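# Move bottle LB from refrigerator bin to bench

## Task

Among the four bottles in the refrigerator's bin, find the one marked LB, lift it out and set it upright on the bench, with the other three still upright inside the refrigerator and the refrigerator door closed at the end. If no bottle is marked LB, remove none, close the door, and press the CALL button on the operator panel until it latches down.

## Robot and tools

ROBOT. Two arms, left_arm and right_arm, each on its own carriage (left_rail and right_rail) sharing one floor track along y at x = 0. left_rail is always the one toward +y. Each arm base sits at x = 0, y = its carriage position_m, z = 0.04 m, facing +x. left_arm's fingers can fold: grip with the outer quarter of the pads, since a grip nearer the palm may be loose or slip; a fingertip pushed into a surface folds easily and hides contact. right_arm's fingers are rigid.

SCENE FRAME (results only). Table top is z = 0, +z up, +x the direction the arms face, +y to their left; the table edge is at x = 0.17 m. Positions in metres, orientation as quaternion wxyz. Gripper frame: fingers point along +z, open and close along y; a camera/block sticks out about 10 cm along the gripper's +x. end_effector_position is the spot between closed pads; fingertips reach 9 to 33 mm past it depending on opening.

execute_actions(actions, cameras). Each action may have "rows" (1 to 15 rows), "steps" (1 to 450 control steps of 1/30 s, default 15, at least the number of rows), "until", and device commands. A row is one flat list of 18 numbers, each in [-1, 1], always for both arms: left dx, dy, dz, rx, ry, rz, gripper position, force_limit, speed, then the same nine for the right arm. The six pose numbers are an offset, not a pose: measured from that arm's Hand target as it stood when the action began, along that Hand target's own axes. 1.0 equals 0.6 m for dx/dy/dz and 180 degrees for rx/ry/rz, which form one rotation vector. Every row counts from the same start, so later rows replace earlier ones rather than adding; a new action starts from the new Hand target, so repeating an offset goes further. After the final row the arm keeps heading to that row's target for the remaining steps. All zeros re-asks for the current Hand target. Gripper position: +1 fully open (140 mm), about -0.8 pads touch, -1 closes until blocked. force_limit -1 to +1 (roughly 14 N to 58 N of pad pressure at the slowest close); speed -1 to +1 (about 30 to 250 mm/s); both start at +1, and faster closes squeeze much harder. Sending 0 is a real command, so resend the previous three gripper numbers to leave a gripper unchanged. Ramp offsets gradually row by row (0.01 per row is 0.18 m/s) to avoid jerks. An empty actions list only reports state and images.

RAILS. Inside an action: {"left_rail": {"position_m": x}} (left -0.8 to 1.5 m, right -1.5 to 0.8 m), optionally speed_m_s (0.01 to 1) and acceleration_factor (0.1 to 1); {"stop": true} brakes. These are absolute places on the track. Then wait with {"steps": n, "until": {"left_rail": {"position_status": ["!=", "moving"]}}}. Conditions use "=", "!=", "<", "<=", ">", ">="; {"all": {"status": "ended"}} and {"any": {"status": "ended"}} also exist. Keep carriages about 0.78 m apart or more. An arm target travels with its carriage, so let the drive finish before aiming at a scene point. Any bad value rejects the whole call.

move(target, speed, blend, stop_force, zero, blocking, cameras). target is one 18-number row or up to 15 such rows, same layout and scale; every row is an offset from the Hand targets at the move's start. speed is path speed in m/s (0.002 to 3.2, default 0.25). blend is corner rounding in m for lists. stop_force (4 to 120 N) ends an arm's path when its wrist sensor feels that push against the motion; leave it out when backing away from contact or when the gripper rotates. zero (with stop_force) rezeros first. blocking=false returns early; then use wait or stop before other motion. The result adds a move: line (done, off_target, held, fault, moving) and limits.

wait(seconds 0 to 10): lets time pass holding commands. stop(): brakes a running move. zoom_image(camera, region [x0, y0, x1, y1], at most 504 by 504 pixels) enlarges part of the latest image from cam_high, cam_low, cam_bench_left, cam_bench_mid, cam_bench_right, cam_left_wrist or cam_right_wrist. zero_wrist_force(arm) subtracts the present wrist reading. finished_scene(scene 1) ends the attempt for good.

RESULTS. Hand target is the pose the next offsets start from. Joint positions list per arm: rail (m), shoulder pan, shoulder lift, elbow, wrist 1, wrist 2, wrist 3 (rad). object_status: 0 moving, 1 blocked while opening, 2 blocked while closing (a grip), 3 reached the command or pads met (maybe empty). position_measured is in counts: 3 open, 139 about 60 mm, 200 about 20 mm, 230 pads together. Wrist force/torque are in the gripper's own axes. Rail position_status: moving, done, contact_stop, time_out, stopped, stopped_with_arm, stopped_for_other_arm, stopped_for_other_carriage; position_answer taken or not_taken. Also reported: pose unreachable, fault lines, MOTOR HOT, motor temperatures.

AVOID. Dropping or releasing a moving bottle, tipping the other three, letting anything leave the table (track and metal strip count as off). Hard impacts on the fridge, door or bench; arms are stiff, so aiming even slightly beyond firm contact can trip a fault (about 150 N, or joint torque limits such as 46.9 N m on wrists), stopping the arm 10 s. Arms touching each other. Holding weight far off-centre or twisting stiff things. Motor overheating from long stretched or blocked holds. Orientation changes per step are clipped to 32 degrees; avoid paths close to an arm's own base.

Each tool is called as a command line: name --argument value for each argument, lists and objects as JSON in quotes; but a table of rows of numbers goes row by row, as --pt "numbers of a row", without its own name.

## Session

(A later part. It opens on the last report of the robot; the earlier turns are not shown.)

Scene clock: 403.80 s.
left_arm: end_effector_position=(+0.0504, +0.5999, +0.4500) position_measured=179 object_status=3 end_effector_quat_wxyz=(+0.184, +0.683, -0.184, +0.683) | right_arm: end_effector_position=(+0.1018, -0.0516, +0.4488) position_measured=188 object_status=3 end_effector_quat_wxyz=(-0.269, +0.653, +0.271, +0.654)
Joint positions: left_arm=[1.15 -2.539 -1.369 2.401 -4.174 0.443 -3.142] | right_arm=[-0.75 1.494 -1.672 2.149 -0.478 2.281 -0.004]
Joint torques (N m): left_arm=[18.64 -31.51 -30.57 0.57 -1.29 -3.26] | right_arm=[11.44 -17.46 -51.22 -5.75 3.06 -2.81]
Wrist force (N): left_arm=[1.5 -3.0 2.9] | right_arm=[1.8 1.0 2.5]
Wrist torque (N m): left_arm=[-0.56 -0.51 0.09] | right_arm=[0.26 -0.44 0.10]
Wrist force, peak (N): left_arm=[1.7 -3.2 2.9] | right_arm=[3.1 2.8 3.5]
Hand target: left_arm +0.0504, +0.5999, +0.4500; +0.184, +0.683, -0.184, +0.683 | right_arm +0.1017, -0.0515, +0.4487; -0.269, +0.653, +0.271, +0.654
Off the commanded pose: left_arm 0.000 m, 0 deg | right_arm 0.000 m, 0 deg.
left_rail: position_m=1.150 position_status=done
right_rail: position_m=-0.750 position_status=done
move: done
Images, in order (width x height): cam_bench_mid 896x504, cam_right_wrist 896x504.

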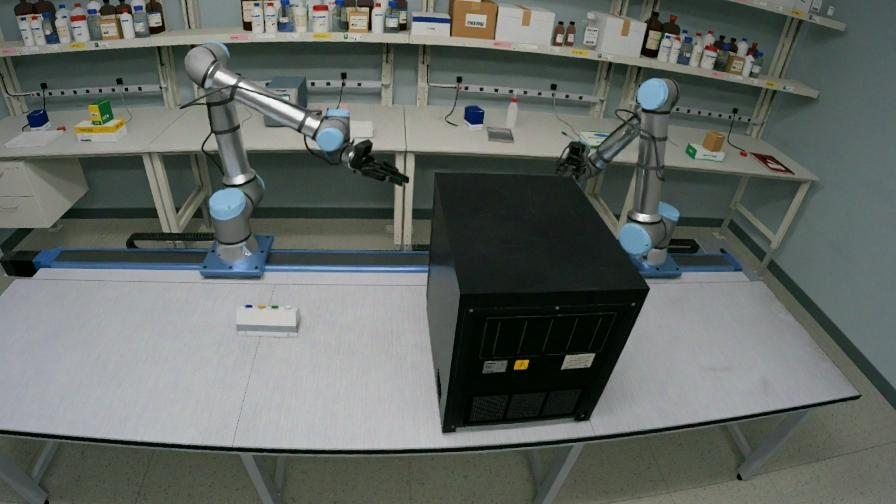

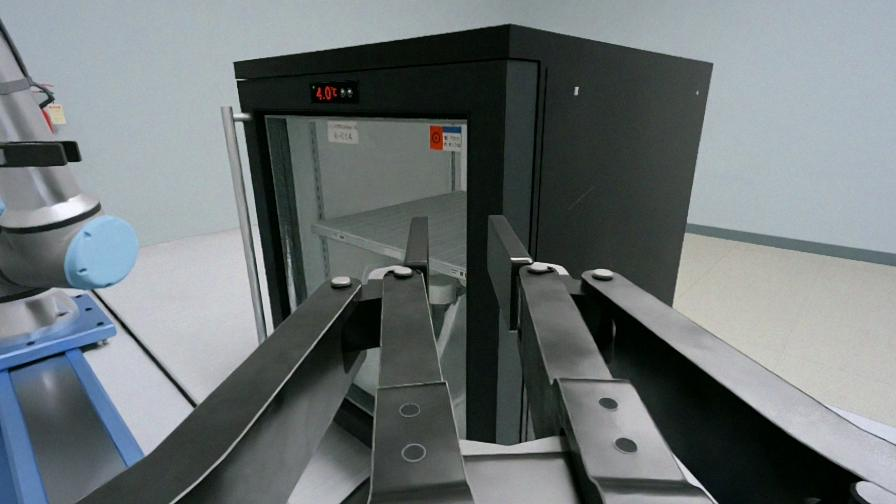

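execute_actions --actions '[{"right_rail":{"position_m":-0.55},"steps":200,"until":{"right_rail":{"position_status":["!=","moving"]}}}]' --cameras '[]'

move --target '[0,0,0,0,0,0,-0.4,0,0,-0.198,-0.259,0.409,0,0,0,-0.464,0.5,0]' --speed 0.2 --cameras '["cam_left_wrist","cam_right_wrist"]'

Scene clock: 408.63 s.
left_arm: end_effector_position=(+0.0504, +0.5999, +0.4500) position_measured=179 object_status=3 end_effector_quat_wxyz=(+0.184, +0.683, -0.184, +0.683) | right_arm: end_effector_position=(+0.1017, +0.1485, +0.4487) position_measured=188 object_status=3 end_effector_quat_wxyz=(-0.269, +0.653, +0.271, +0.654)
Joint positions: left_arm=[1.15 -2.539 -1.369 2.401 -4.174 0.443 -3.142] | right_arm=[-0.55 1.494 -1.672 2.149 -0.479 2.281 -0.004]
Joint torques (N m): left_arm=[19.17 -28.03 -31.4 0.87 -1.2 -2.24] | right_arm=[-7.3 -35.91 -40.26 -3.36 1.61 -3.08]
Wrist force (N): left_arm=[1.4 -2.8 2.8] | right_arm=[2.0 1.0 2.8]
Wrist torque (N m): left_arm=[-0.54 -0.48 0.09] | right_arm=[0.27 -0.48 0.10]
Wrist force, peak (N): left_arm=[1.8 -3.1 2.9] | right_arm=[2.2 0.3 3.6]
Hand target: left_arm +0.0504, +0.5999, +0.4500; +0.184, +0.683, -0.184, +0.683 | right_arm +0.1017, +0.1485, +0.4487; -0.269, +0.653, +0.271, +0.654
Tool commands: left_gripper/position=-0.4 left_gripper/force_limit=+0.0 left_gripper/speed=+0.0 right_gripper/position=-0.464 right_gripper/force_limit=+0.5 right_gripper/speed=+0.0
Off the commanded pose: left_arm 0.000 m, 0 deg | right_arm 0.000 m, 0 deg.
left_rail: position_m=1.150 position_status=done
right_rail: position_m=-0.550 position_status=done
No camera images: "cameras" was empty.

Scene clock: 410.83 s.
left_arm: end_effector_position=(+0.0504, +0.5999, +0.4500) position_measured=179 object_status=3 end_effector_quat_wxyz=(+0.184, +0.683, -0.184, +0.683) | right_arm: end_effector_position=(+0.1662, +0.4316, +0.3299) position_measured=188 object_status=3 end_effector_quat_wxyz=(-0.269, +0.653, +0.271, +0.654)
Joint positions: left_arm=[1.15 -2.539 -1.369 2.401 -4.174 0.443 -3.142] | right_arm=[-0.55 1.436 -1.14 1.751 -0.613 2.223 -0.004]
Joint torques (N m): left_arm=[15.26 -33.3 -30.34 1.05 -1.87 -2.58] | right_arm=[-16.34 -64.03 -45.04 0.86 -2 1.25]
Wrist force (N): left_arm=[1.6 -2.8 2.6] | right_arm=[1.5 1.0 2.7]
Wrist torque (N m): left_arm=[-0.51 -0.52 0.09] | right_arm=[0.23 -0.33 0.12]
Wrist force, peak (N): left_arm=[1.3 -3.1 3.2] | right_arm=[1.2 0.1 4.0]
Hand target: left_arm +0.0504, +0.5999, +0.4500; +0.184, +0.683, -0.184, +0.683 | right_arm +0.1662, +0.4317, +0.3298; -0.269, +0.653, +0.271, +0.654
Off the commanded pose: left_arm 0.000 m, 0 deg | right_arm 0.000 m, 0 deg.
left_rail: position_m=1.150 position_status=done
right_rail: position_m=-0.550 position_status=done
move: done
Images, in order (width x height): cam_left_wrist 896x504, cam_right_wrist 896x504.

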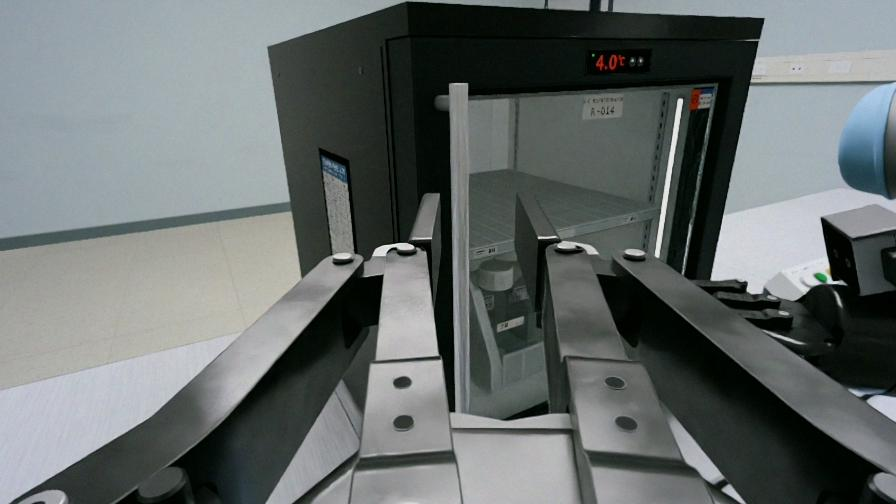

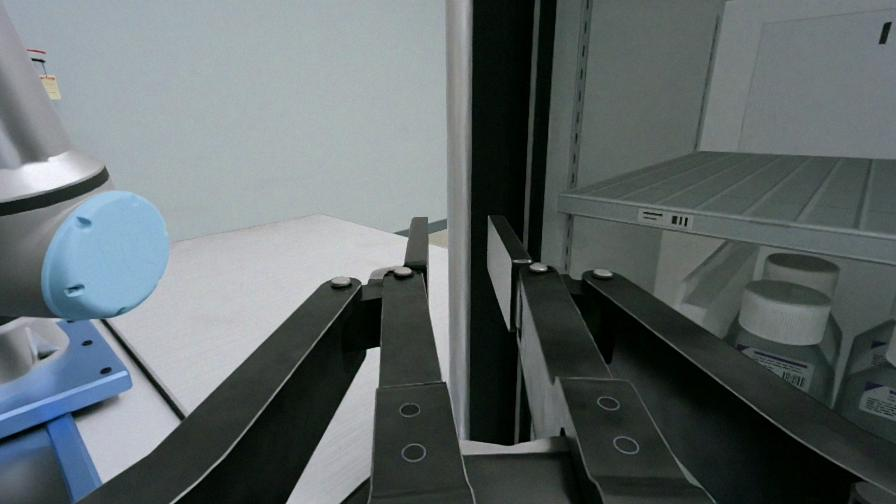

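zoom_image --camera "cam_right_wrist" --region '[400, 150, 560, 300]'

Scaled by 3.150 from the camera's 896x504 image, which has a finer 1280x720 frame.

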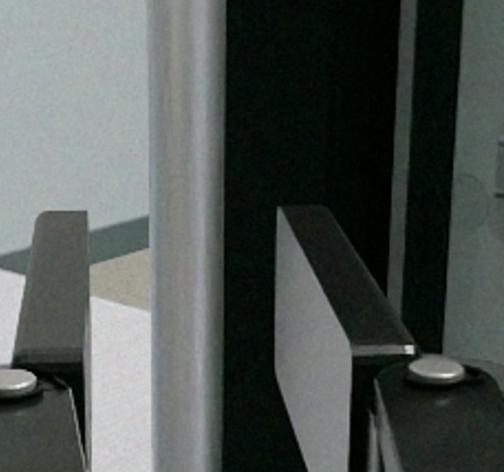

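move --target '[0,0,0,0,0,0,-0.4,0,0,0,-0.0017,0.133,0,0,0,-0.464,0.5,0]' --speed 0.06 --stop_force 10 --cameras '["cam_right_wrist"]'

execute_actions --actions '[{"rows":[[0,0,0,0,0,0,-0.4,0,0,0,0,0,0,0,0,-1,-0.5,-1]],"steps":60}]' --cameras '["cam_right_wrist","cam_left_wrist"]'

Scene clock: 422.90 s.
left_arm: end_effector_position=(+0.0504, +0.5999, +0.4500) position_measured=179 object_status=3 end_effector_quat_wxyz=(+0.184, +0.683, -0.184, +0.683) | right_arm: end_effector_position=(+0.2220, +0.4887, +0.3300) position_measured=188 object_status=3 end_effector_quat_wxyz=(-0.269, +0.653, +0.271, +0.654)
Joint positions: left_arm=[1.15 -2.539 -1.369 2.401 -4.174 0.443 -3.142] | right_arm=[-0.55 1.375 -1.064 1.632 -0.569 2.162 -0.004]
Joint torques (N m): left_arm=[17.46 -28.69 -31.49 1.14 -1.7 -2.45] | right_arm=[-12.59 -71.93 -47.52 0.32 -2.21 2.18]
Wrist force (N): left_arm=[1.6 -2.8 3.0] | right_arm=[1.6 1.0 2.5]
Wrist torque (N m): left_arm=[-0.53 -0.52 0.10] | right_arm=[0.24 -0.36 0.07]
Wrist force, peak (N): left_arm=[1.8 -3.1 2.9] | right_arm=[1.5 1.4 3.3]
Hand target: left_arm +0.0504, +0.5999, +0.4500; +0.184, +0.683, -0.184, +0.683 | right_arm +0.2220, +0.4887, +0.3300; -0.269, +0.653, +0.271, +0.654
Off the commanded pose: left_arm 0.000 m, 0 deg | right_arm 0.000 m, 0 deg.
left_rail: position_m=1.150 position_status=done
right_rail: position_m=-0.550 position_status=done
move: done
Images, in order (width x height): cam_right_wrist 896x504.

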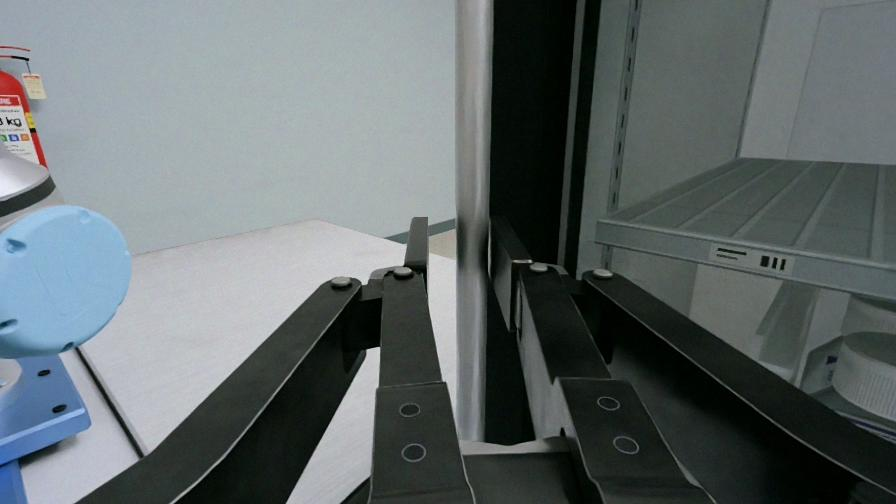

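Scene clock: 425.10 s.
left_arm: end_effector_position=(+0.0504, +0.5999, +0.4500) position_measured=179 object_status=3 end_effector_quat_wxyz=(+0.184, +0.683, -0.184, +0.683) | right_arm: end_effector_position=(+0.2220, +0.4888, +0.3300) position_measured=196 object_status=2 end_effector_quat_wxyz=(-0.269, +0.653, +0.271, +0.654)
Joint positions: left_arm=[1.15 -2.539 -1.369 2.401 -4.174 0.443 -3.142] | right_arm=[-0.55 1.375 -1.064 1.632 -0.569 2.162 -0.004]
Joint torques (N m): left_arm=[16.74 -27.44 -30.22 0.99 -1.13 -2.72] | right_arm=[35.12 -72.5 -47.46 -7.87 -16.48 1.64]
Wrist force (N): left_arm=[1.7 -2.3 2.7] | right_arm=[4.9 42.1 -15.8]
Wrist torque (N m): left_arm=[-0.42 -0.55 0.09] | right_arm=[-0.51 -0.37 0.15]
Wrist force, peak (N): left_arm=[2.0 -2.9 3.0] | right_arm=[4.6 42.3 -16.1]
Hand target: left_arm +0.0504, +0.5999, +0.4500; +0.184, +0.683, -0.184, +0.683 | right_arm +0.2220, +0.4888, +0.3300; -0.269, +0.653, +0.271, +0.654
Off the commanded pose: left_arm 0.000 m, 0 deg | right_arm 0.000 m, 0 deg.
left_rail: position_m=1.150 position_status=done
right_rail: position_m=-0.550 position_status=done
Images, in order (width x height): cam_left_wrist 896x504, cam_right_wrist 896x504.

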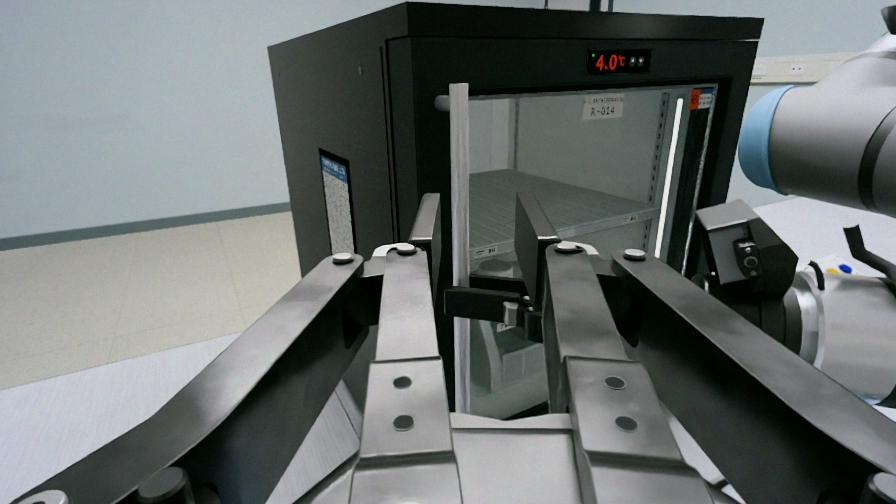

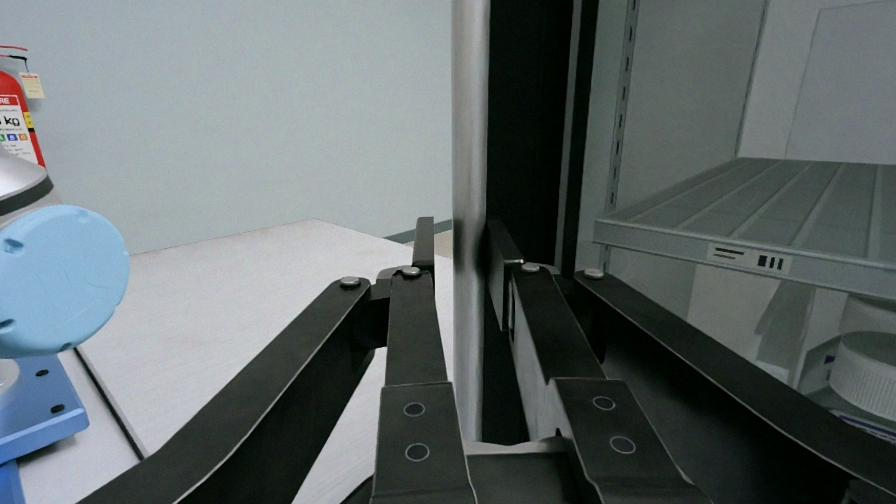

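move --target '[0,0,0,0,0,0,-0.4,0,0,0,0.0067,0.008,0,0,0,-1,-0.5,-1]' --speed 0.03 --cameras '[]'

execute_actions --actions '[{"rows":[[0,0,0,0,0,0,-0.4,0,0,0,0,0,0,0,0,-0.98,0.2,-1]],"steps":60}]' --cameras '["cam_right_wrist","cam_left_wrist"]'

Scene clock: 430.40 s.
left_arm: end_effector_position=(+0.0504, +0.5999, +0.4500) position_measured=179 object_status=3 end_effector_quat_wxyz=(+0.184, +0.683, -0.184, +0.683) | right_arm: end_effector_position=(+0.2282, +0.4894, +0.3300) position_measured=206 object_status=2 end_effector_quat_wxyz=(-0.269, +0.653, +0.271, +0.654)
Joint positions: left_arm=[1.15 -2.539 -1.369 2.401 -4.174 0.443 -3.142] | right_arm=[-0.55 1.367 -1.064 1.631 -0.569 2.155 -0.004]
Joint torques (N m): left_arm=[17.84 -29.53 -30.19 1.05 -1.39 -2.86] | right_arm=[11.18 -66.57 -58.37 -2.7 -13.35 0.42]
Wrist force (N): left_arm=[1.5 -2.8 2.9] | right_arm=[1.6 31.7 -10.6]
Wrist torque (N m): left_arm=[-0.53 -0.51 0.09] | right_arm=[-0.14 -0.36 0.18]
Wrist force, peak (N): left_arm=[1.8 -3.0 3.1] | right_arm=[4.8 42.0 -18.3]
Hand target: left_arm +0.0504, +0.5999, +0.4500; +0.184, +0.683, -0.184, +0.683 | right_arm +0.2283, +0.4894, +0.3300; -0.269, +0.653, +0.271, +0.654
Off the commanded pose: left_arm 0.000 m, 0 deg | right_arm 0.000 m, 0 deg.
left_rail: position_m=1.150 position_status=done
right_rail: position_m=-0.550 position_status=done
move: done
No camera images: "cameras" was empty.

Scene clock: 432.60 s.
left_arm: end_effector_position=(+0.0504, +0.5999, +0.4500) position_measured=179 object_status=3 end_effector_quat_wxyz=(+0.184, +0.683, -0.184, +0.683) | right_arm: end_effector_position=(+0.2283, +0.4893, +0.3300) position_measured=210 object_status=2 end_effector_quat_wxyz=(-0.269, +0.653, +0.271, +0.654)
Joint positions: left_arm=[1.15 -2.539 -1.369 2.401 -4.174 0.443 -3.142] | right_arm=[-0.55 1.367 -1.064 1.631 -0.569 2.154 -0.004]
Joint torques (N m): left_arm=[16.48 -28.9 -30.66 0.88 -1.51 -2.26] | right_arm=[38.4 -67.02 -61.89 -8.24 -16.81 2.37]
Wrist force (N): left_arm=[1.3 -2.8 2.5] | right_arm=[2.8 43.5 -16.9]
Wrist torque (N m): left_arm=[-0.52 -0.48 0.09] | right_arm=[-0.25 -0.39 0.26]
Wrist force, peak (N): left_arm=[1.4 -3.0 3.2] | right_arm=[2.6 43.7 -17.2]
Hand target: left_arm +0.0504, +0.5999, +0.4500; +0.184, +0.683, -0.184, +0.683 | right_arm +0.2283, +0.4893, +0.3300; -0.269, +0.653, +0.271, +0.654
Off the commanded pose: left_arm 0.000 m, 0 deg | right_arm 0.000 m, 0 deg.
left_rail: position_m=1.150 position_status=done
right_rail: position_m=-0.550 position_status=done
Images, in order (width x height): cam_left_wrist 896x504, cam_right_wrist 896x504.

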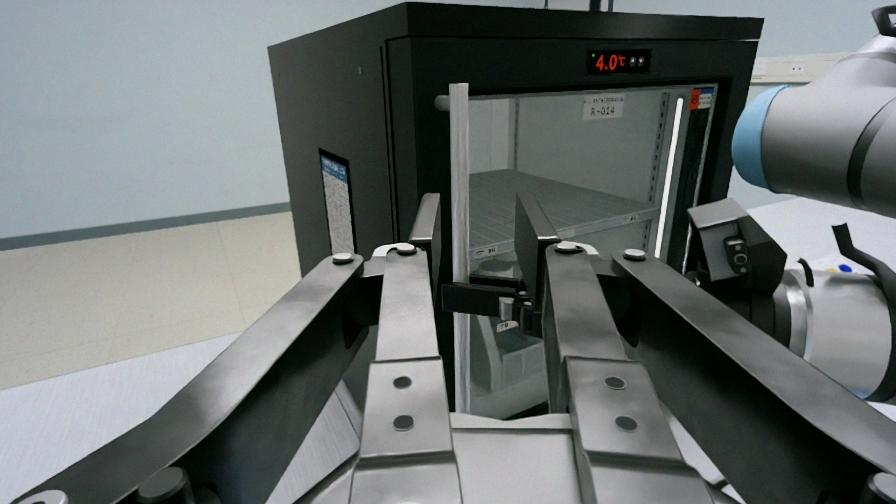

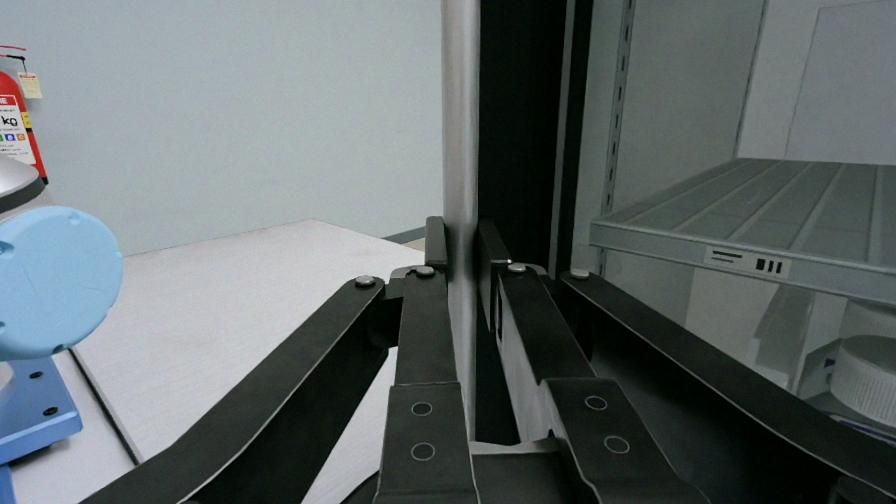

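move --pt "0.083 -0.13 -0.172 0 0 0 -0.4 0 0 0 -0.056 -0.0866 0.044 0 0 -0.98 0.2 -1" --pt "0.083 -0.13 -0.172 0 0 0 -0.4 0 0 0 -0.1162 -0.2289 0.111 0 0 -0.98 0.2 -1" --speed 0.07 --blend '[0.01,0]' --cameras '["cam_right_wrist","cam_left_wrist"]'

Scene clock: 446.50 s.
left_arm: end_effector_position=(+0.0003, +0.7191, +0.4998) position_measured=179 object_status=3 end_effector_quat_wxyz=(+0.184, +0.683, -0.184, +0.683) | right_arm: end_effector_position=(+0.0819, +0.4417, +0.3296) position_measured=210 object_status=2 end_effector_quat_wxyz=(-0.378, +0.596, +0.380, +0.598)
Joint positions: left_arm=[1.15 -2.878 -1.564 2.481 -4.058 0.781 -3.142] | right_arm=[-0.55 1.406 -1.221 1.874 -0.653 1.845 -0.003]
Joint torques (N m): left_arm=[-20.47 -44 -20.6 5.19 2.38 -1.95] | right_arm=[60.02 -74.92 -52.38 -13.38 -26.6 1.38]
Wrist force (N): left_arm=[1.8 -2.6 2.9] | right_arm=[3.1 72.6 -45.7]
Wrist torque (N m): left_arm=[-0.45 -0.61 0.10] | right_arm=[-0.17 -0.39 0.08]
Wrist force, peak (N): left_arm=[1.7 -3.0 3.4] | right_arm=[3.1 72.6 -45.7]
Hand target: left_arm +0.0003, +0.7191, +0.4998; +0.184, +0.683, -0.184, +0.683 | right_arm +0.0818, +0.4417, +0.3296; -0.379, +0.596, +0.380, +0.597
Off the commanded pose: left_arm 0.000 m, 0 deg | right_arm 0.000 m, 0 deg.
left_rail: position_m=1.150 position_status=done
right_rail: position_m=-0.550 position_status=done
move: done
Images, in order (width x height): cam_left_wrist 896x504, cam_right_wrist 896x504.

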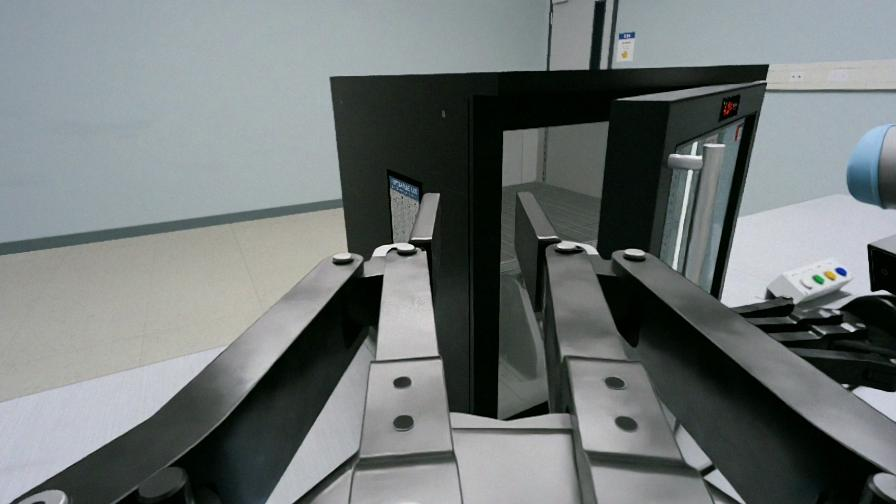

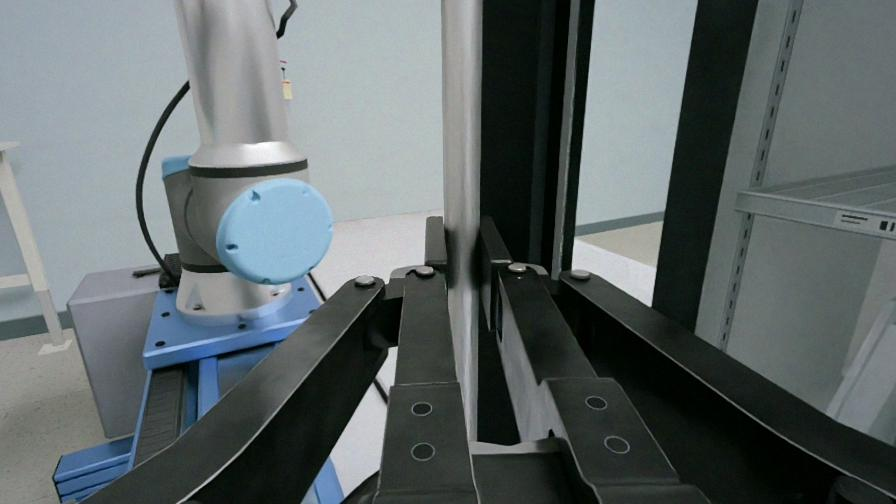

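move --target '[0,0,0,0,0,0,-0.4,0,0,0,-0.0847,-0.1719,0.083,0,0,-0.98,0.2,-1]' --speed 0.07 --cameras '["cam_right_wrist"]'

Scene clock: 456.80 s.
left_arm: end_effector_position=(+0.0003, +0.7191, +0.4998) position_measured=179 object_status=3 end_effector_quat_wxyz=(+0.184, +0.683, -0.184, +0.683) | right_arm: end_effector_position=(-0.0078, +0.3698, +0.3293) position_measured=210 object_status=2 end_effector_quat_wxyz=(-0.453, +0.542, +0.454, +0.543)
Joint positions: left_arm=[1.15 -2.878 -1.564 2.481 -4.058 0.781 -3.142] | right_arm=[-0.55 1.387 -1.361 2.067 -0.705 1.565 -0.003]
Joint torques (N m): left_arm=[-19.44 -49.54 -22.07 4.4 2.37 -2.05] | right_arm=[13.93 -61.43 -29.29 -6.67 -13.25 2.13]
Wrist force (N): left_arm=[1.5 -2.8 3.2] | right_arm=[8.1 32.9 -18.5]
Wrist torque (N m): left_arm=[-0.49 -0.53 0.10] | right_arm=[-0.06 -0.35 -0.04]
Wrist force, peak (N): left_arm=[1.6 -3.2 3.3] | right_arm=[3.4 74.5 -47.2]
Hand target: left_arm +0.0003, +0.7191, +0.4998; +0.184, +0.683, -0.184, +0.683 | right_arm -0.0080, +0.3698, +0.3294; -0.453, +0.542, +0.455, +0.543
Off the commanded pose: left_arm 0.000 m, 0 deg | right_arm 0.000 m, 0 deg.
left_rail: position_m=1.150 position_status=done
right_rail: position_m=-0.550 position_status=done
move: done
Images, in order (width x height): cam_right_wrist 896x504.

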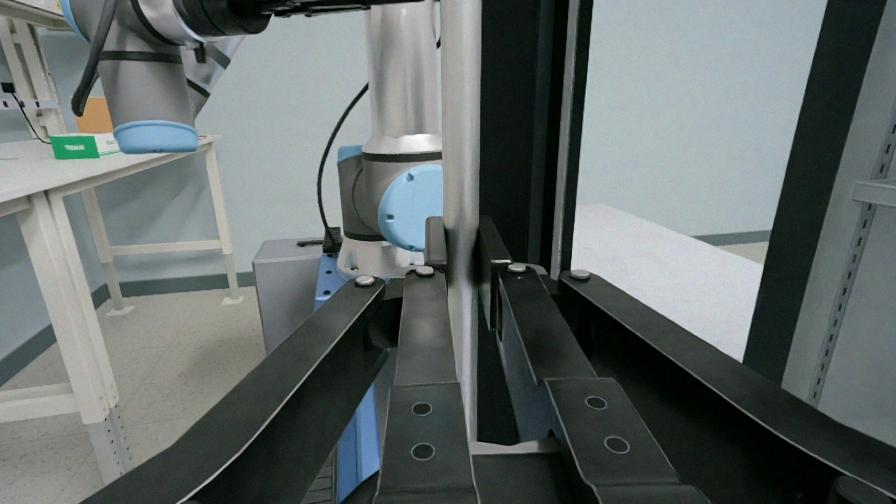

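move --pt "0 0 0 0 0 0 -0.4 0 0 0 -0.085 -0.1672 0.0833 0 0 -0.98 0.2 -1" --pt "0 0 0 0 0 0 -0.4 0 0 0 -0.1285 -0.349 0.1667 0 0 -0.98 0.2 -1" --pt "0 0 0 0 0 0 -0.4 0 0 0 -0.1305 -0.474 0.2222 0 0 -0.98 0.2 -1" --speed 0.08 --blend '[0.015,0.015,0]' --cameras '["cam_right_wrist","cam_left_wrist"]'

Scene clock: 468.77 s.
left_arm: end_effector_position=(+0.0003, +0.7191, +0.4998) position_measured=179 object_status=3 end_effector_quat_wxyz=(+0.184, +0.683, -0.184, +0.683) | right_arm: end_effector_position=(-0.1353, +0.1039, +0.3292) position_measured=210 object_status=2 end_effector_quat_wxyz=(+0.611, -0.354, -0.613, -0.355)
Joint positions: left_arm=[1.15 -2.878 -1.564 2.481 -4.058 0.781 -3.142] | right_arm=[-0.55 0.971 -1.765 2.474 -0.704 0.451 -0.007]
Joint torques (N m): left_arm=[-17.02 -42.48 -21.42 4.05 2.29 -2.11] | right_arm=[38.74 -44.29 -11.69 4.29 -25.7 -2.73]
Wrist force (N): left_arm=[1.6 -2.9 2.9] | right_arm=[-11.6 67.5 -42.6]
Wrist torque (N m): left_arm=[-0.52 -0.56 0.10] | right_arm=[0.08 -0.48 0.00]
Wrist force, peak (N): left_arm=[1.7 -3.2 3.3] | right_arm=[-8.0 69.4 -43.7]
Hand target: left_arm +0.0003, +0.7191, +0.4998; +0.184, +0.683, -0.184, +0.683 | right_arm -0.1353, +0.1038, +0.3292; +0.611, -0.354, -0.613, -0.355
Off the commanded pose: left_arm 0.000 m, 0 deg | right_arm 0.000 m, 0 deg.
left_rail: position_m=1.150 position_status=done
right_rail: position_m=-0.550 position_status=done
move: done
Images, in order (width x height): cam_left_wrist 896x504, cam_right_wrist 896x504.

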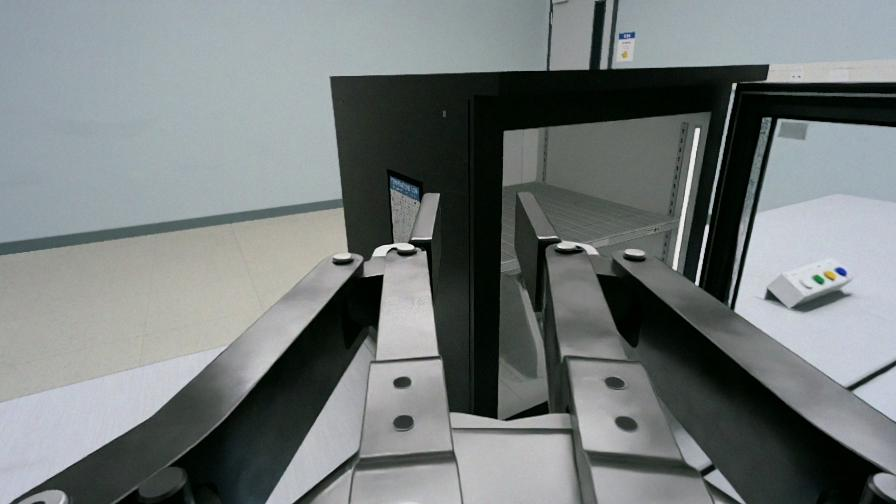

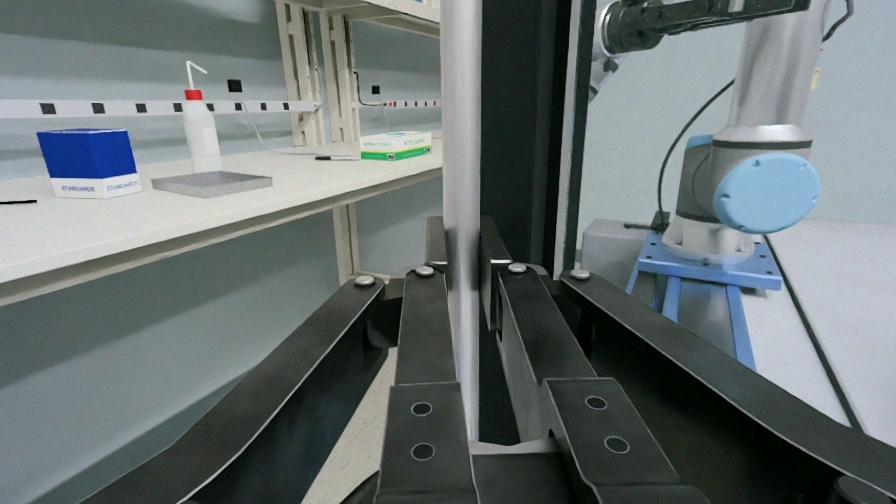

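move --target '[0,0,0,0,0,0,-0.4,0,0,0,-0.0994,-0.2275,0.111,0,0,-0.98,0.2,-1]' --speed 0.07 --cameras '["cam_right_wrist","cam_left_wrist"]'

Scene clock: 475.90 s.
left_arm: end_effector_position=(+0.0003, +0.7191, +0.4998) position_measured=179 object_status=3 end_effector_quat_wxyz=(+0.184, +0.683, -0.184, +0.683) | right_arm: end_effector_position=(-0.1192, -0.0442, +0.3294) position_measured=210 object_status=2 end_effector_quat_wxyz=(+0.663, -0.243, -0.665, -0.243)
Joint positions: left_arm=[1.15 -2.878 -1.564 2.481 -4.058 0.781 -3.142] | right_arm=[-0.55 0.535 -1.871 2.543 -0.68 -0.334 0.007]
Joint torques (N m): left_arm=[-18.31 -46.61 -22.63 5.07 2.94 -2.1] | right_arm=[26.23 -28.01 0.94 13.36 -20.83 -2.87]
Wrist force (N): left_arm=[1.5 -2.6 3.1] | right_arm=[-12.6 53.6 -35.0]
Wrist torque (N m): left_arm=[-0.44 -0.54 0.10] | right_arm=[-0.26 -0.71 0.04]
Wrist force, peak (N): left_arm=[1.8 -3.1 3.2] | right_arm=[-12.2 68.0 -42.9]
Hand target: left_arm +0.0003, +0.7191, +0.4998; +0.184, +0.683, -0.184, +0.683 | right_arm -0.1192, -0.0442, +0.3294; +0.663, -0.243, -0.665, -0.243
Off the commanded pose: left_arm 0.000 m, 0 deg | right_arm 0.000 m, 0 deg.
left_rail: position_m=1.150 position_status=done
right_rail: position_m=-0.550 position_status=done
move: done
Images, in order (width x height): cam_left_wrist 896x504, cam_right_wrist 896x504.

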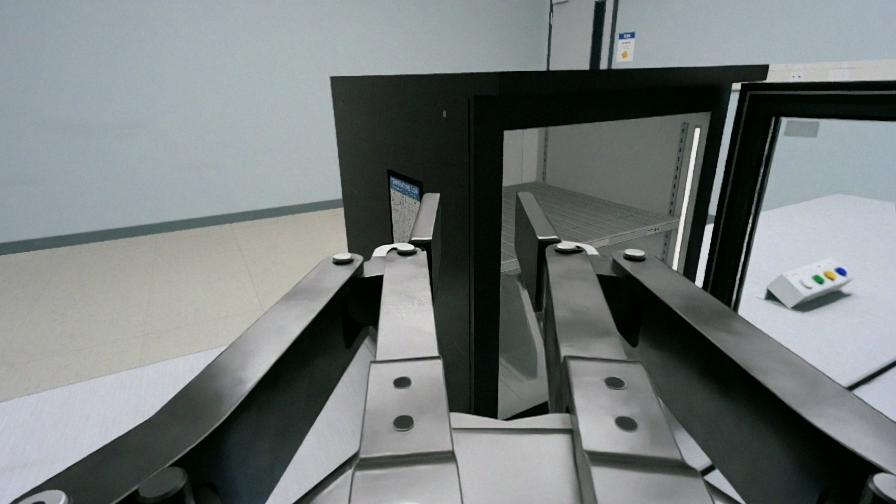

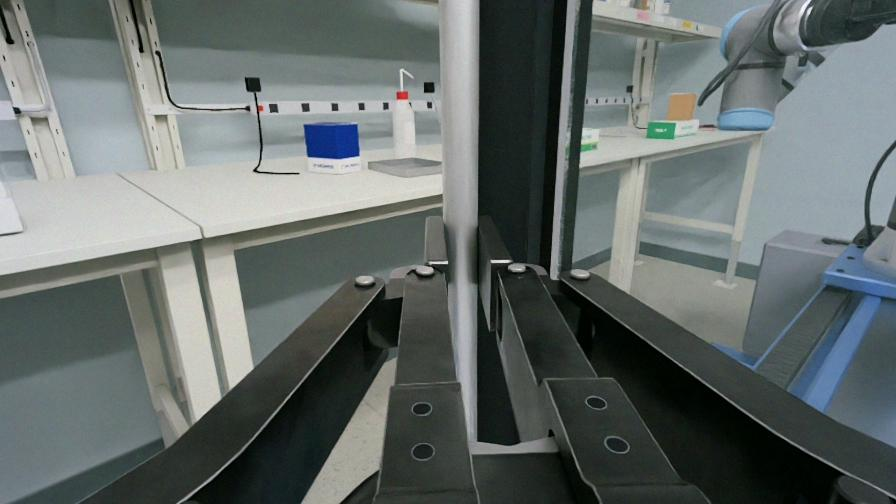

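move --target '[-0.233,0.518,0.299,0.1667,0,0,0.3,0,0,0,0,0,0,0,0,-0.98,0.2,-1]' --speed 0.25 --cameras '["cam_left_wrist"]'

zoom_image --camera "cam_left_wrist" --region '[330, 90, 680, 340]'

Scene clock: 482.90 s.
left_arm: end_effector_position=(-0.0005, +0.3603, +0.3600) position_measured=91 object_status=3 end_effector_quat_wxyz=(+0.001, +0.707, -0.001, +0.707) | right_arm: end_effector_position=(-0.1192, -0.0443, +0.3294) position_measured=210 object_status=2 end_effector_quat_wxyz=(+0.663, -0.243, -0.665, -0.243)
Joint positions: left_arm=[1.15 -2.183 -0.769 1.561 -3.933 0.61 -3.142] | right_arm=[-0.55 0.535 -1.871 2.543 -0.68 -0.334 0.007]
Joint torques (N m): left_arm=[15.38 -84.82 -42.28 3.72 2.24 2.38] | right_arm=[24.64 -30.02 1.36 13.29 -20.74 -2.6]
Wrist force (N): left_arm=[2.0 -3.0 2.9] | right_arm=[-12.1 54.3 -35.5]
Wrist torque (N m): left_arm=[-0.56 -0.59 -0.24] | right_arm=[-0.23 -0.70 0.03]
Wrist force, peak (N): left_arm=[2.2 -4.9 2.5] | right_arm=[-12.3 54.7 -35.4]
Hand target: left_arm -0.0005, +0.3603, +0.3600; +0.001, +0.707, -0.001, +0.707 | right_arm -0.1192, -0.0443, +0.3294; +0.663, -0.243, -0.665, -0.243
Off the commanded pose: left_arm 0.000 m, 0 deg | right_arm 0.000 m, 0 deg.
left_rail: position_m=1.150 position_status=done
right_rail: position_m=-0.550 position_status=done
move: done
Images, in order (width x height): cam_left_wrist 896x504.

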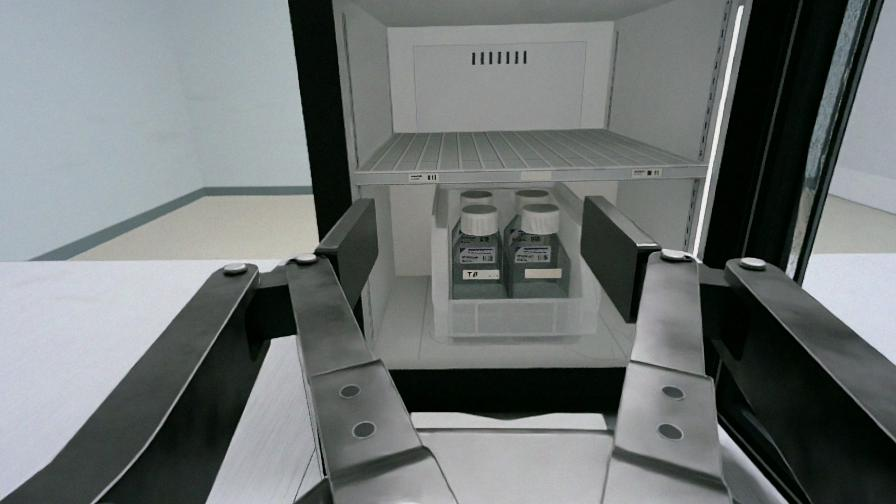

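Scaled by 1.440 from the camera's 896x504 image, which has a finer 1280x720 frame.

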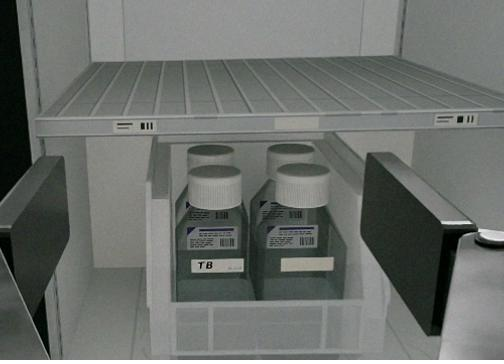

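move --target '[0,0.05,0.333,0,0,0,0.3,0,0,0,0,0,0,0,0,-0.98,0.2,-1]' --speed 0.25 --cameras '["cam_left_wrist"]'

zoom_image --camera "cam_left_wrist" --region '[350, 150, 650, 400]'

Scene clock: 490.13 s.
left_arm: end_effector_position=(+0.1991, +0.3299, +0.3600) position_measured=91 object_status=3 end_effector_quat_wxyz=(+0.001, +0.707, -0.001, +0.707) | right_arm: end_effector_position=(-0.1192, -0.0443, +0.3294) position_measured=210 object_status=2 end_effector_quat_wxyz=(+0.663, -0.243, -0.665, -0.243)
Joint positions: left_arm=[1.15 -1.953 -0.802 1.629 -3.969 0.38 -3.142] | right_arm=[-0.55 0.535 -1.871 2.543 -0.68 -0.334 0.007]
Joint torques (N m): left_arm=[17.35 -83.23 -41.24 3.82 -2.43 -3.13] | right_arm=[22.22 -31.3 0.74 13.13 -20.01 -2.5]
Wrist force (N): left_arm=[1.5 -2.8 2.8] | right_arm=[-12.2 54.4 -35.4]
Wrist torque (N m): left_arm=[-0.48 -0.50 -0.21] | right_arm=[-0.22 -0.69 0.03]
Wrist force, peak (N): left_arm=[1.9 -2.4 5.5] | right_arm=[-12.1 54.6 -35.9]
Hand target: left_arm +0.1992, +0.3298, +0.3600; +0.001, +0.707, -0.001, +0.707 | right_arm -0.1192, -0.0443, +0.3294; +0.663, -0.243, -0.665, -0.243
Off the commanded pose: left_arm 0.000 m, 0 deg | right_arm 0.000 m, 0 deg.
left_rail: position_m=1.150 position_status=done
right_rail: position_m=-0.550 position_status=done
move: done
Images, in order (width x height): cam_left_wrist 896x504.

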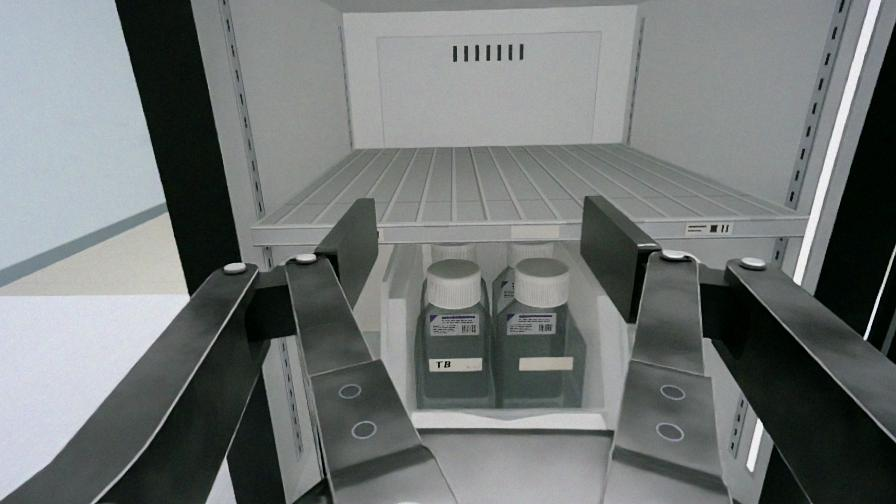

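Scaled by 1.680 from the camera's 896x504 image, which has a finer 1280x720 frame.

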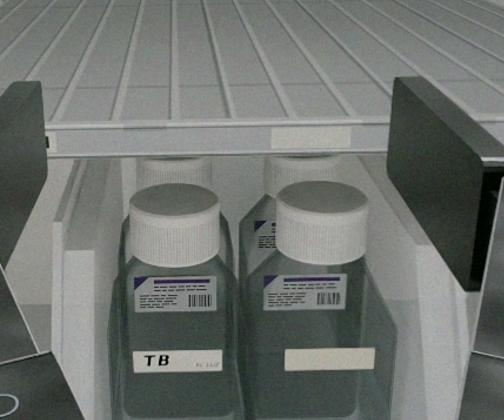

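move --target '[-0.157,0.1113,0.2,0,0,0,0.1,-0.5,-0.5,0,0,0,0,0,0,-0.98,0.2,-1]' --speed 0.12 --stop_force 12 --cameras '["cam_left_wrist","cam_right_wrist"]'

zoom_image --camera "cam_left_wrist" --region '[300, 150, 660, 400]'

Scene clock: 542.40 s.
left_arm: end_effector_position=(+0.3191, +0.2628, +0.2658) position_measured=117 object_status=3 end_effector_quat_wxyz=(+0.001, +0.707, -0.001, +0.707) | right_arm: end_effector_position=(-0.1192, -0.0443, +0.3294) position_measured=210 object_status=2 end_effector_quat_wxyz=(+0.663, -0.243, -0.665, -0.243)
Joint positions: left_arm=[1.15 -1.793 -0.625 1.486 -4.002 0.22 -3.142] | right_arm=[-0.55 0.535 -1.871 2.543 -0.68 -0.334 0.007]
Joint torques (N m): left_arm=[18.18 -91.45 -38.64 -0.56 -2.6 2.5] | right_arm=[24.39 -28.91 -0.17 12.81 -19.29 -2.15]
Wrist force (N): left_arm=[1.7 -3.2 2.8] | right_arm=[-12.2 54.4 -35.4]
Wrist torque (N m): left_arm=[-0.59 -0.56 -0.21] | right_arm=[-0.20 -0.69 0.04]
Wrist force, peak (N): left_arm=[2.4 -3.3 2.7] | right_arm=[-12.3 54.6 -35.7]
Hand target: left_arm +0.3191, +0.2628, +0.2658; +0.001, +0.707, -0.001, +0.707 | right_arm -0.1192, -0.0443, +0.3294; +0.663, -0.243, -0.665, -0.243
Off the commanded pose: left_arm 0.000 m, 0 deg | right_arm 0.000 m, 0 deg.
left_rail: position_m=1.150 position_status=done
right_rail: position_m=-0.550 position_status=done
move: done
Images, in order (width x height): cam_left_wrist 896x504, cam_right_wrist 896x504.

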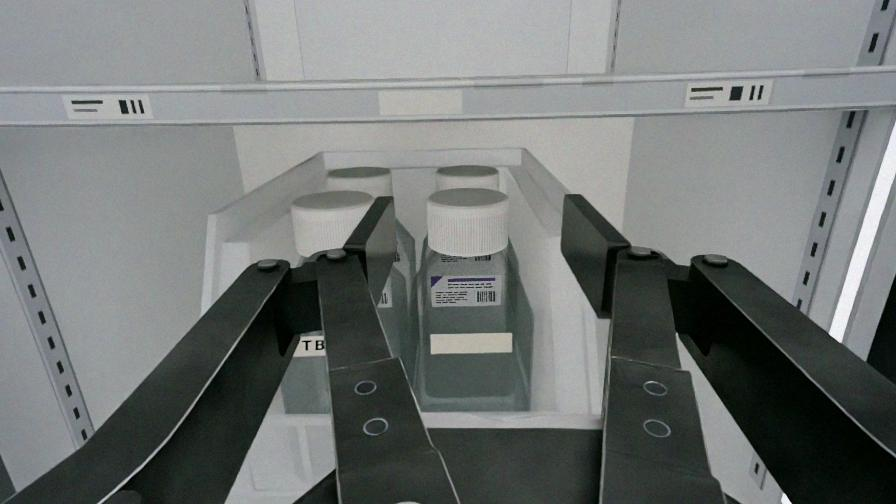

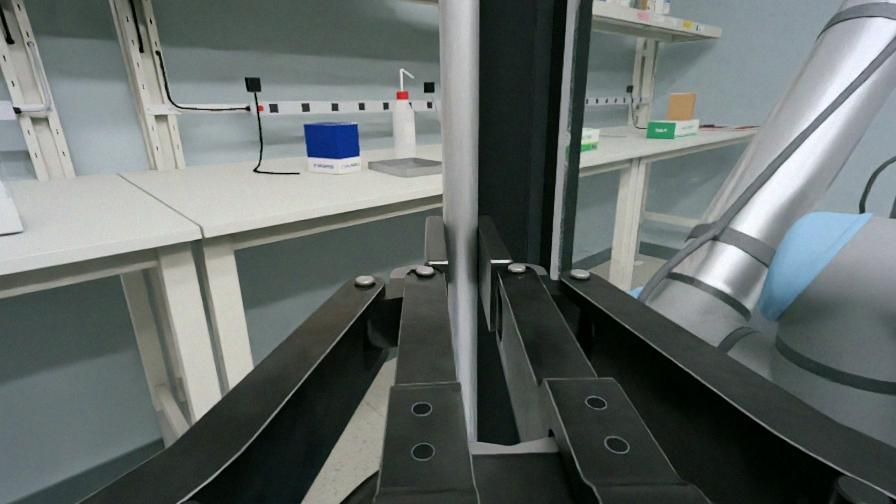

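Scaled by 1.400 from the camera's 896x504 image, which has a finer 1280x720 frame.

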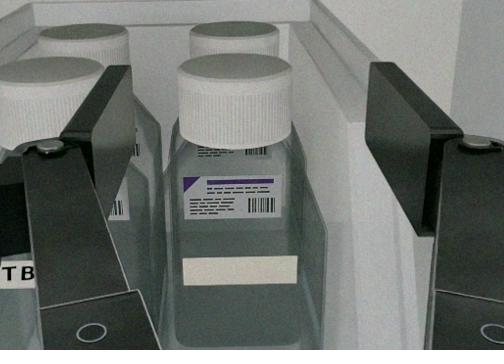

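zoom_image --camera "cam_left_wrist" --region '[380, 220, 560, 420]'

Scaled by 2.520 from the camera's 896x504 image, which has a finer 1280x720 frame.

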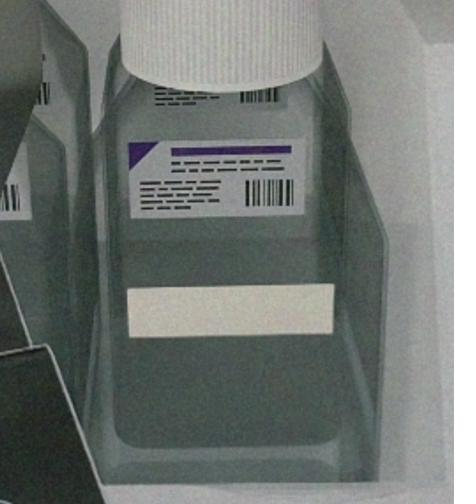

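move --pt "0 0 -0.065 0 0 0 0.1 -0.5 -0.5 0 0 0 0 0 0 -0.98 0.2 -1" --pt "-0.168 -0.062 -0.065 0 0 0 0.1 -0.5 -0.5 0 0 0 0 0 0 -0.98 0.2 -1" --speed 0.15 --cameras '["cam_left_wrist"]'

zoom_image --camera "cam_left_wrist" --region '[340, 40, 600, 260]'

Scene clock: 556.83 s.
left_arm: end_effector_position=(+0.2802, +0.2814, +0.2156) position_measured=117 object_status=3 end_effector_quat_wxyz=(+0.001, +0.707, -0.001, +0.708) | right_arm: end_effector_position=(-0.1192, -0.0443, +0.3294) position_measured=210 object_status=2 end_effector_quat_wxyz=(+0.663, -0.243, -0.665, -0.243)
Joint positions: left_arm=[1.15 -1.842 -0.578 1.515 -4.073 0.269 -3.146] | right_arm=[-0.55 0.535 -1.871 2.543 -0.68 -0.334 0.007]
Joint torques (N m): left_arm=[18.43 -129.6 -37.43 3.95 -2.36 1.87] | right_arm=[20.88 -30.33 -2.56 12.31 -18.45 -1.75]
Wrist force (N): left_arm=[1.6 -2.7 2.9] | right_arm=[-12.5 54.3 -35.2]
Wrist torque (N m): left_arm=[-0.48 -0.54 0.08] | right_arm=[-0.24 -0.62 0.04]
Wrist force, peak (N): left_arm=[-7.9 -5.5 2.6] | right_arm=[-12.5 54.7 -35.3]
Hand target: left_arm +0.2803, +0.2814, +0.2157; +0.001, +0.707, -0.001, +0.708 (not the last commanded pose) | right_arm -0.1192, -0.0443, +0.3294; +0.663, -0.243, -0.665, -0.243
Off the commanded pose: left_arm 0.054 m, 0 deg | right_arm 0.000 m, 0 deg.
left_rail: position_m=1.150 position_status=done
right_rail: position_m=-0.550 position_status=done
move: held (left_arm; a check stopped the path); path passed 1 of 2 targets; limits=held
pose unreachable (left arm): on one or more control steps of this call, first in action 0 (counted from 0), this arm could not follow its commanded pose, so it was not sent that pose on those steps. It may still have moved: this result reports where it is.
cause: moving toward the commanded pose would bring a part of the arm (just beyond joint 5 (wrist 1)) too close to the robot's own body.
Images, in order (width x height): cam_left_wrist 896x504.

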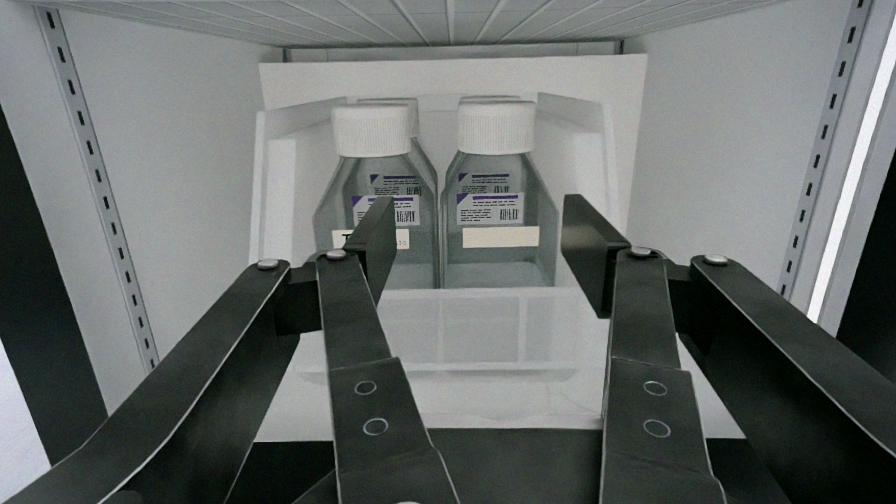

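Scaled by 1.938 from the camera's 896x504 image, which has a finer 1280x720 frame.

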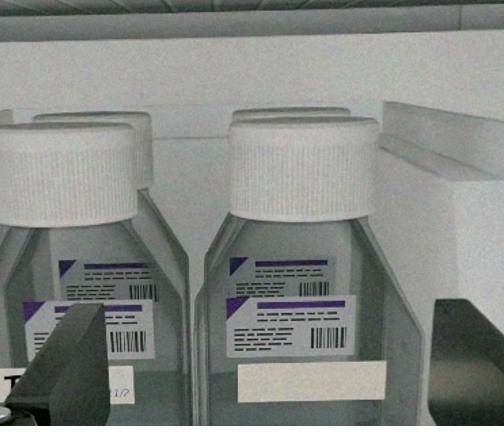

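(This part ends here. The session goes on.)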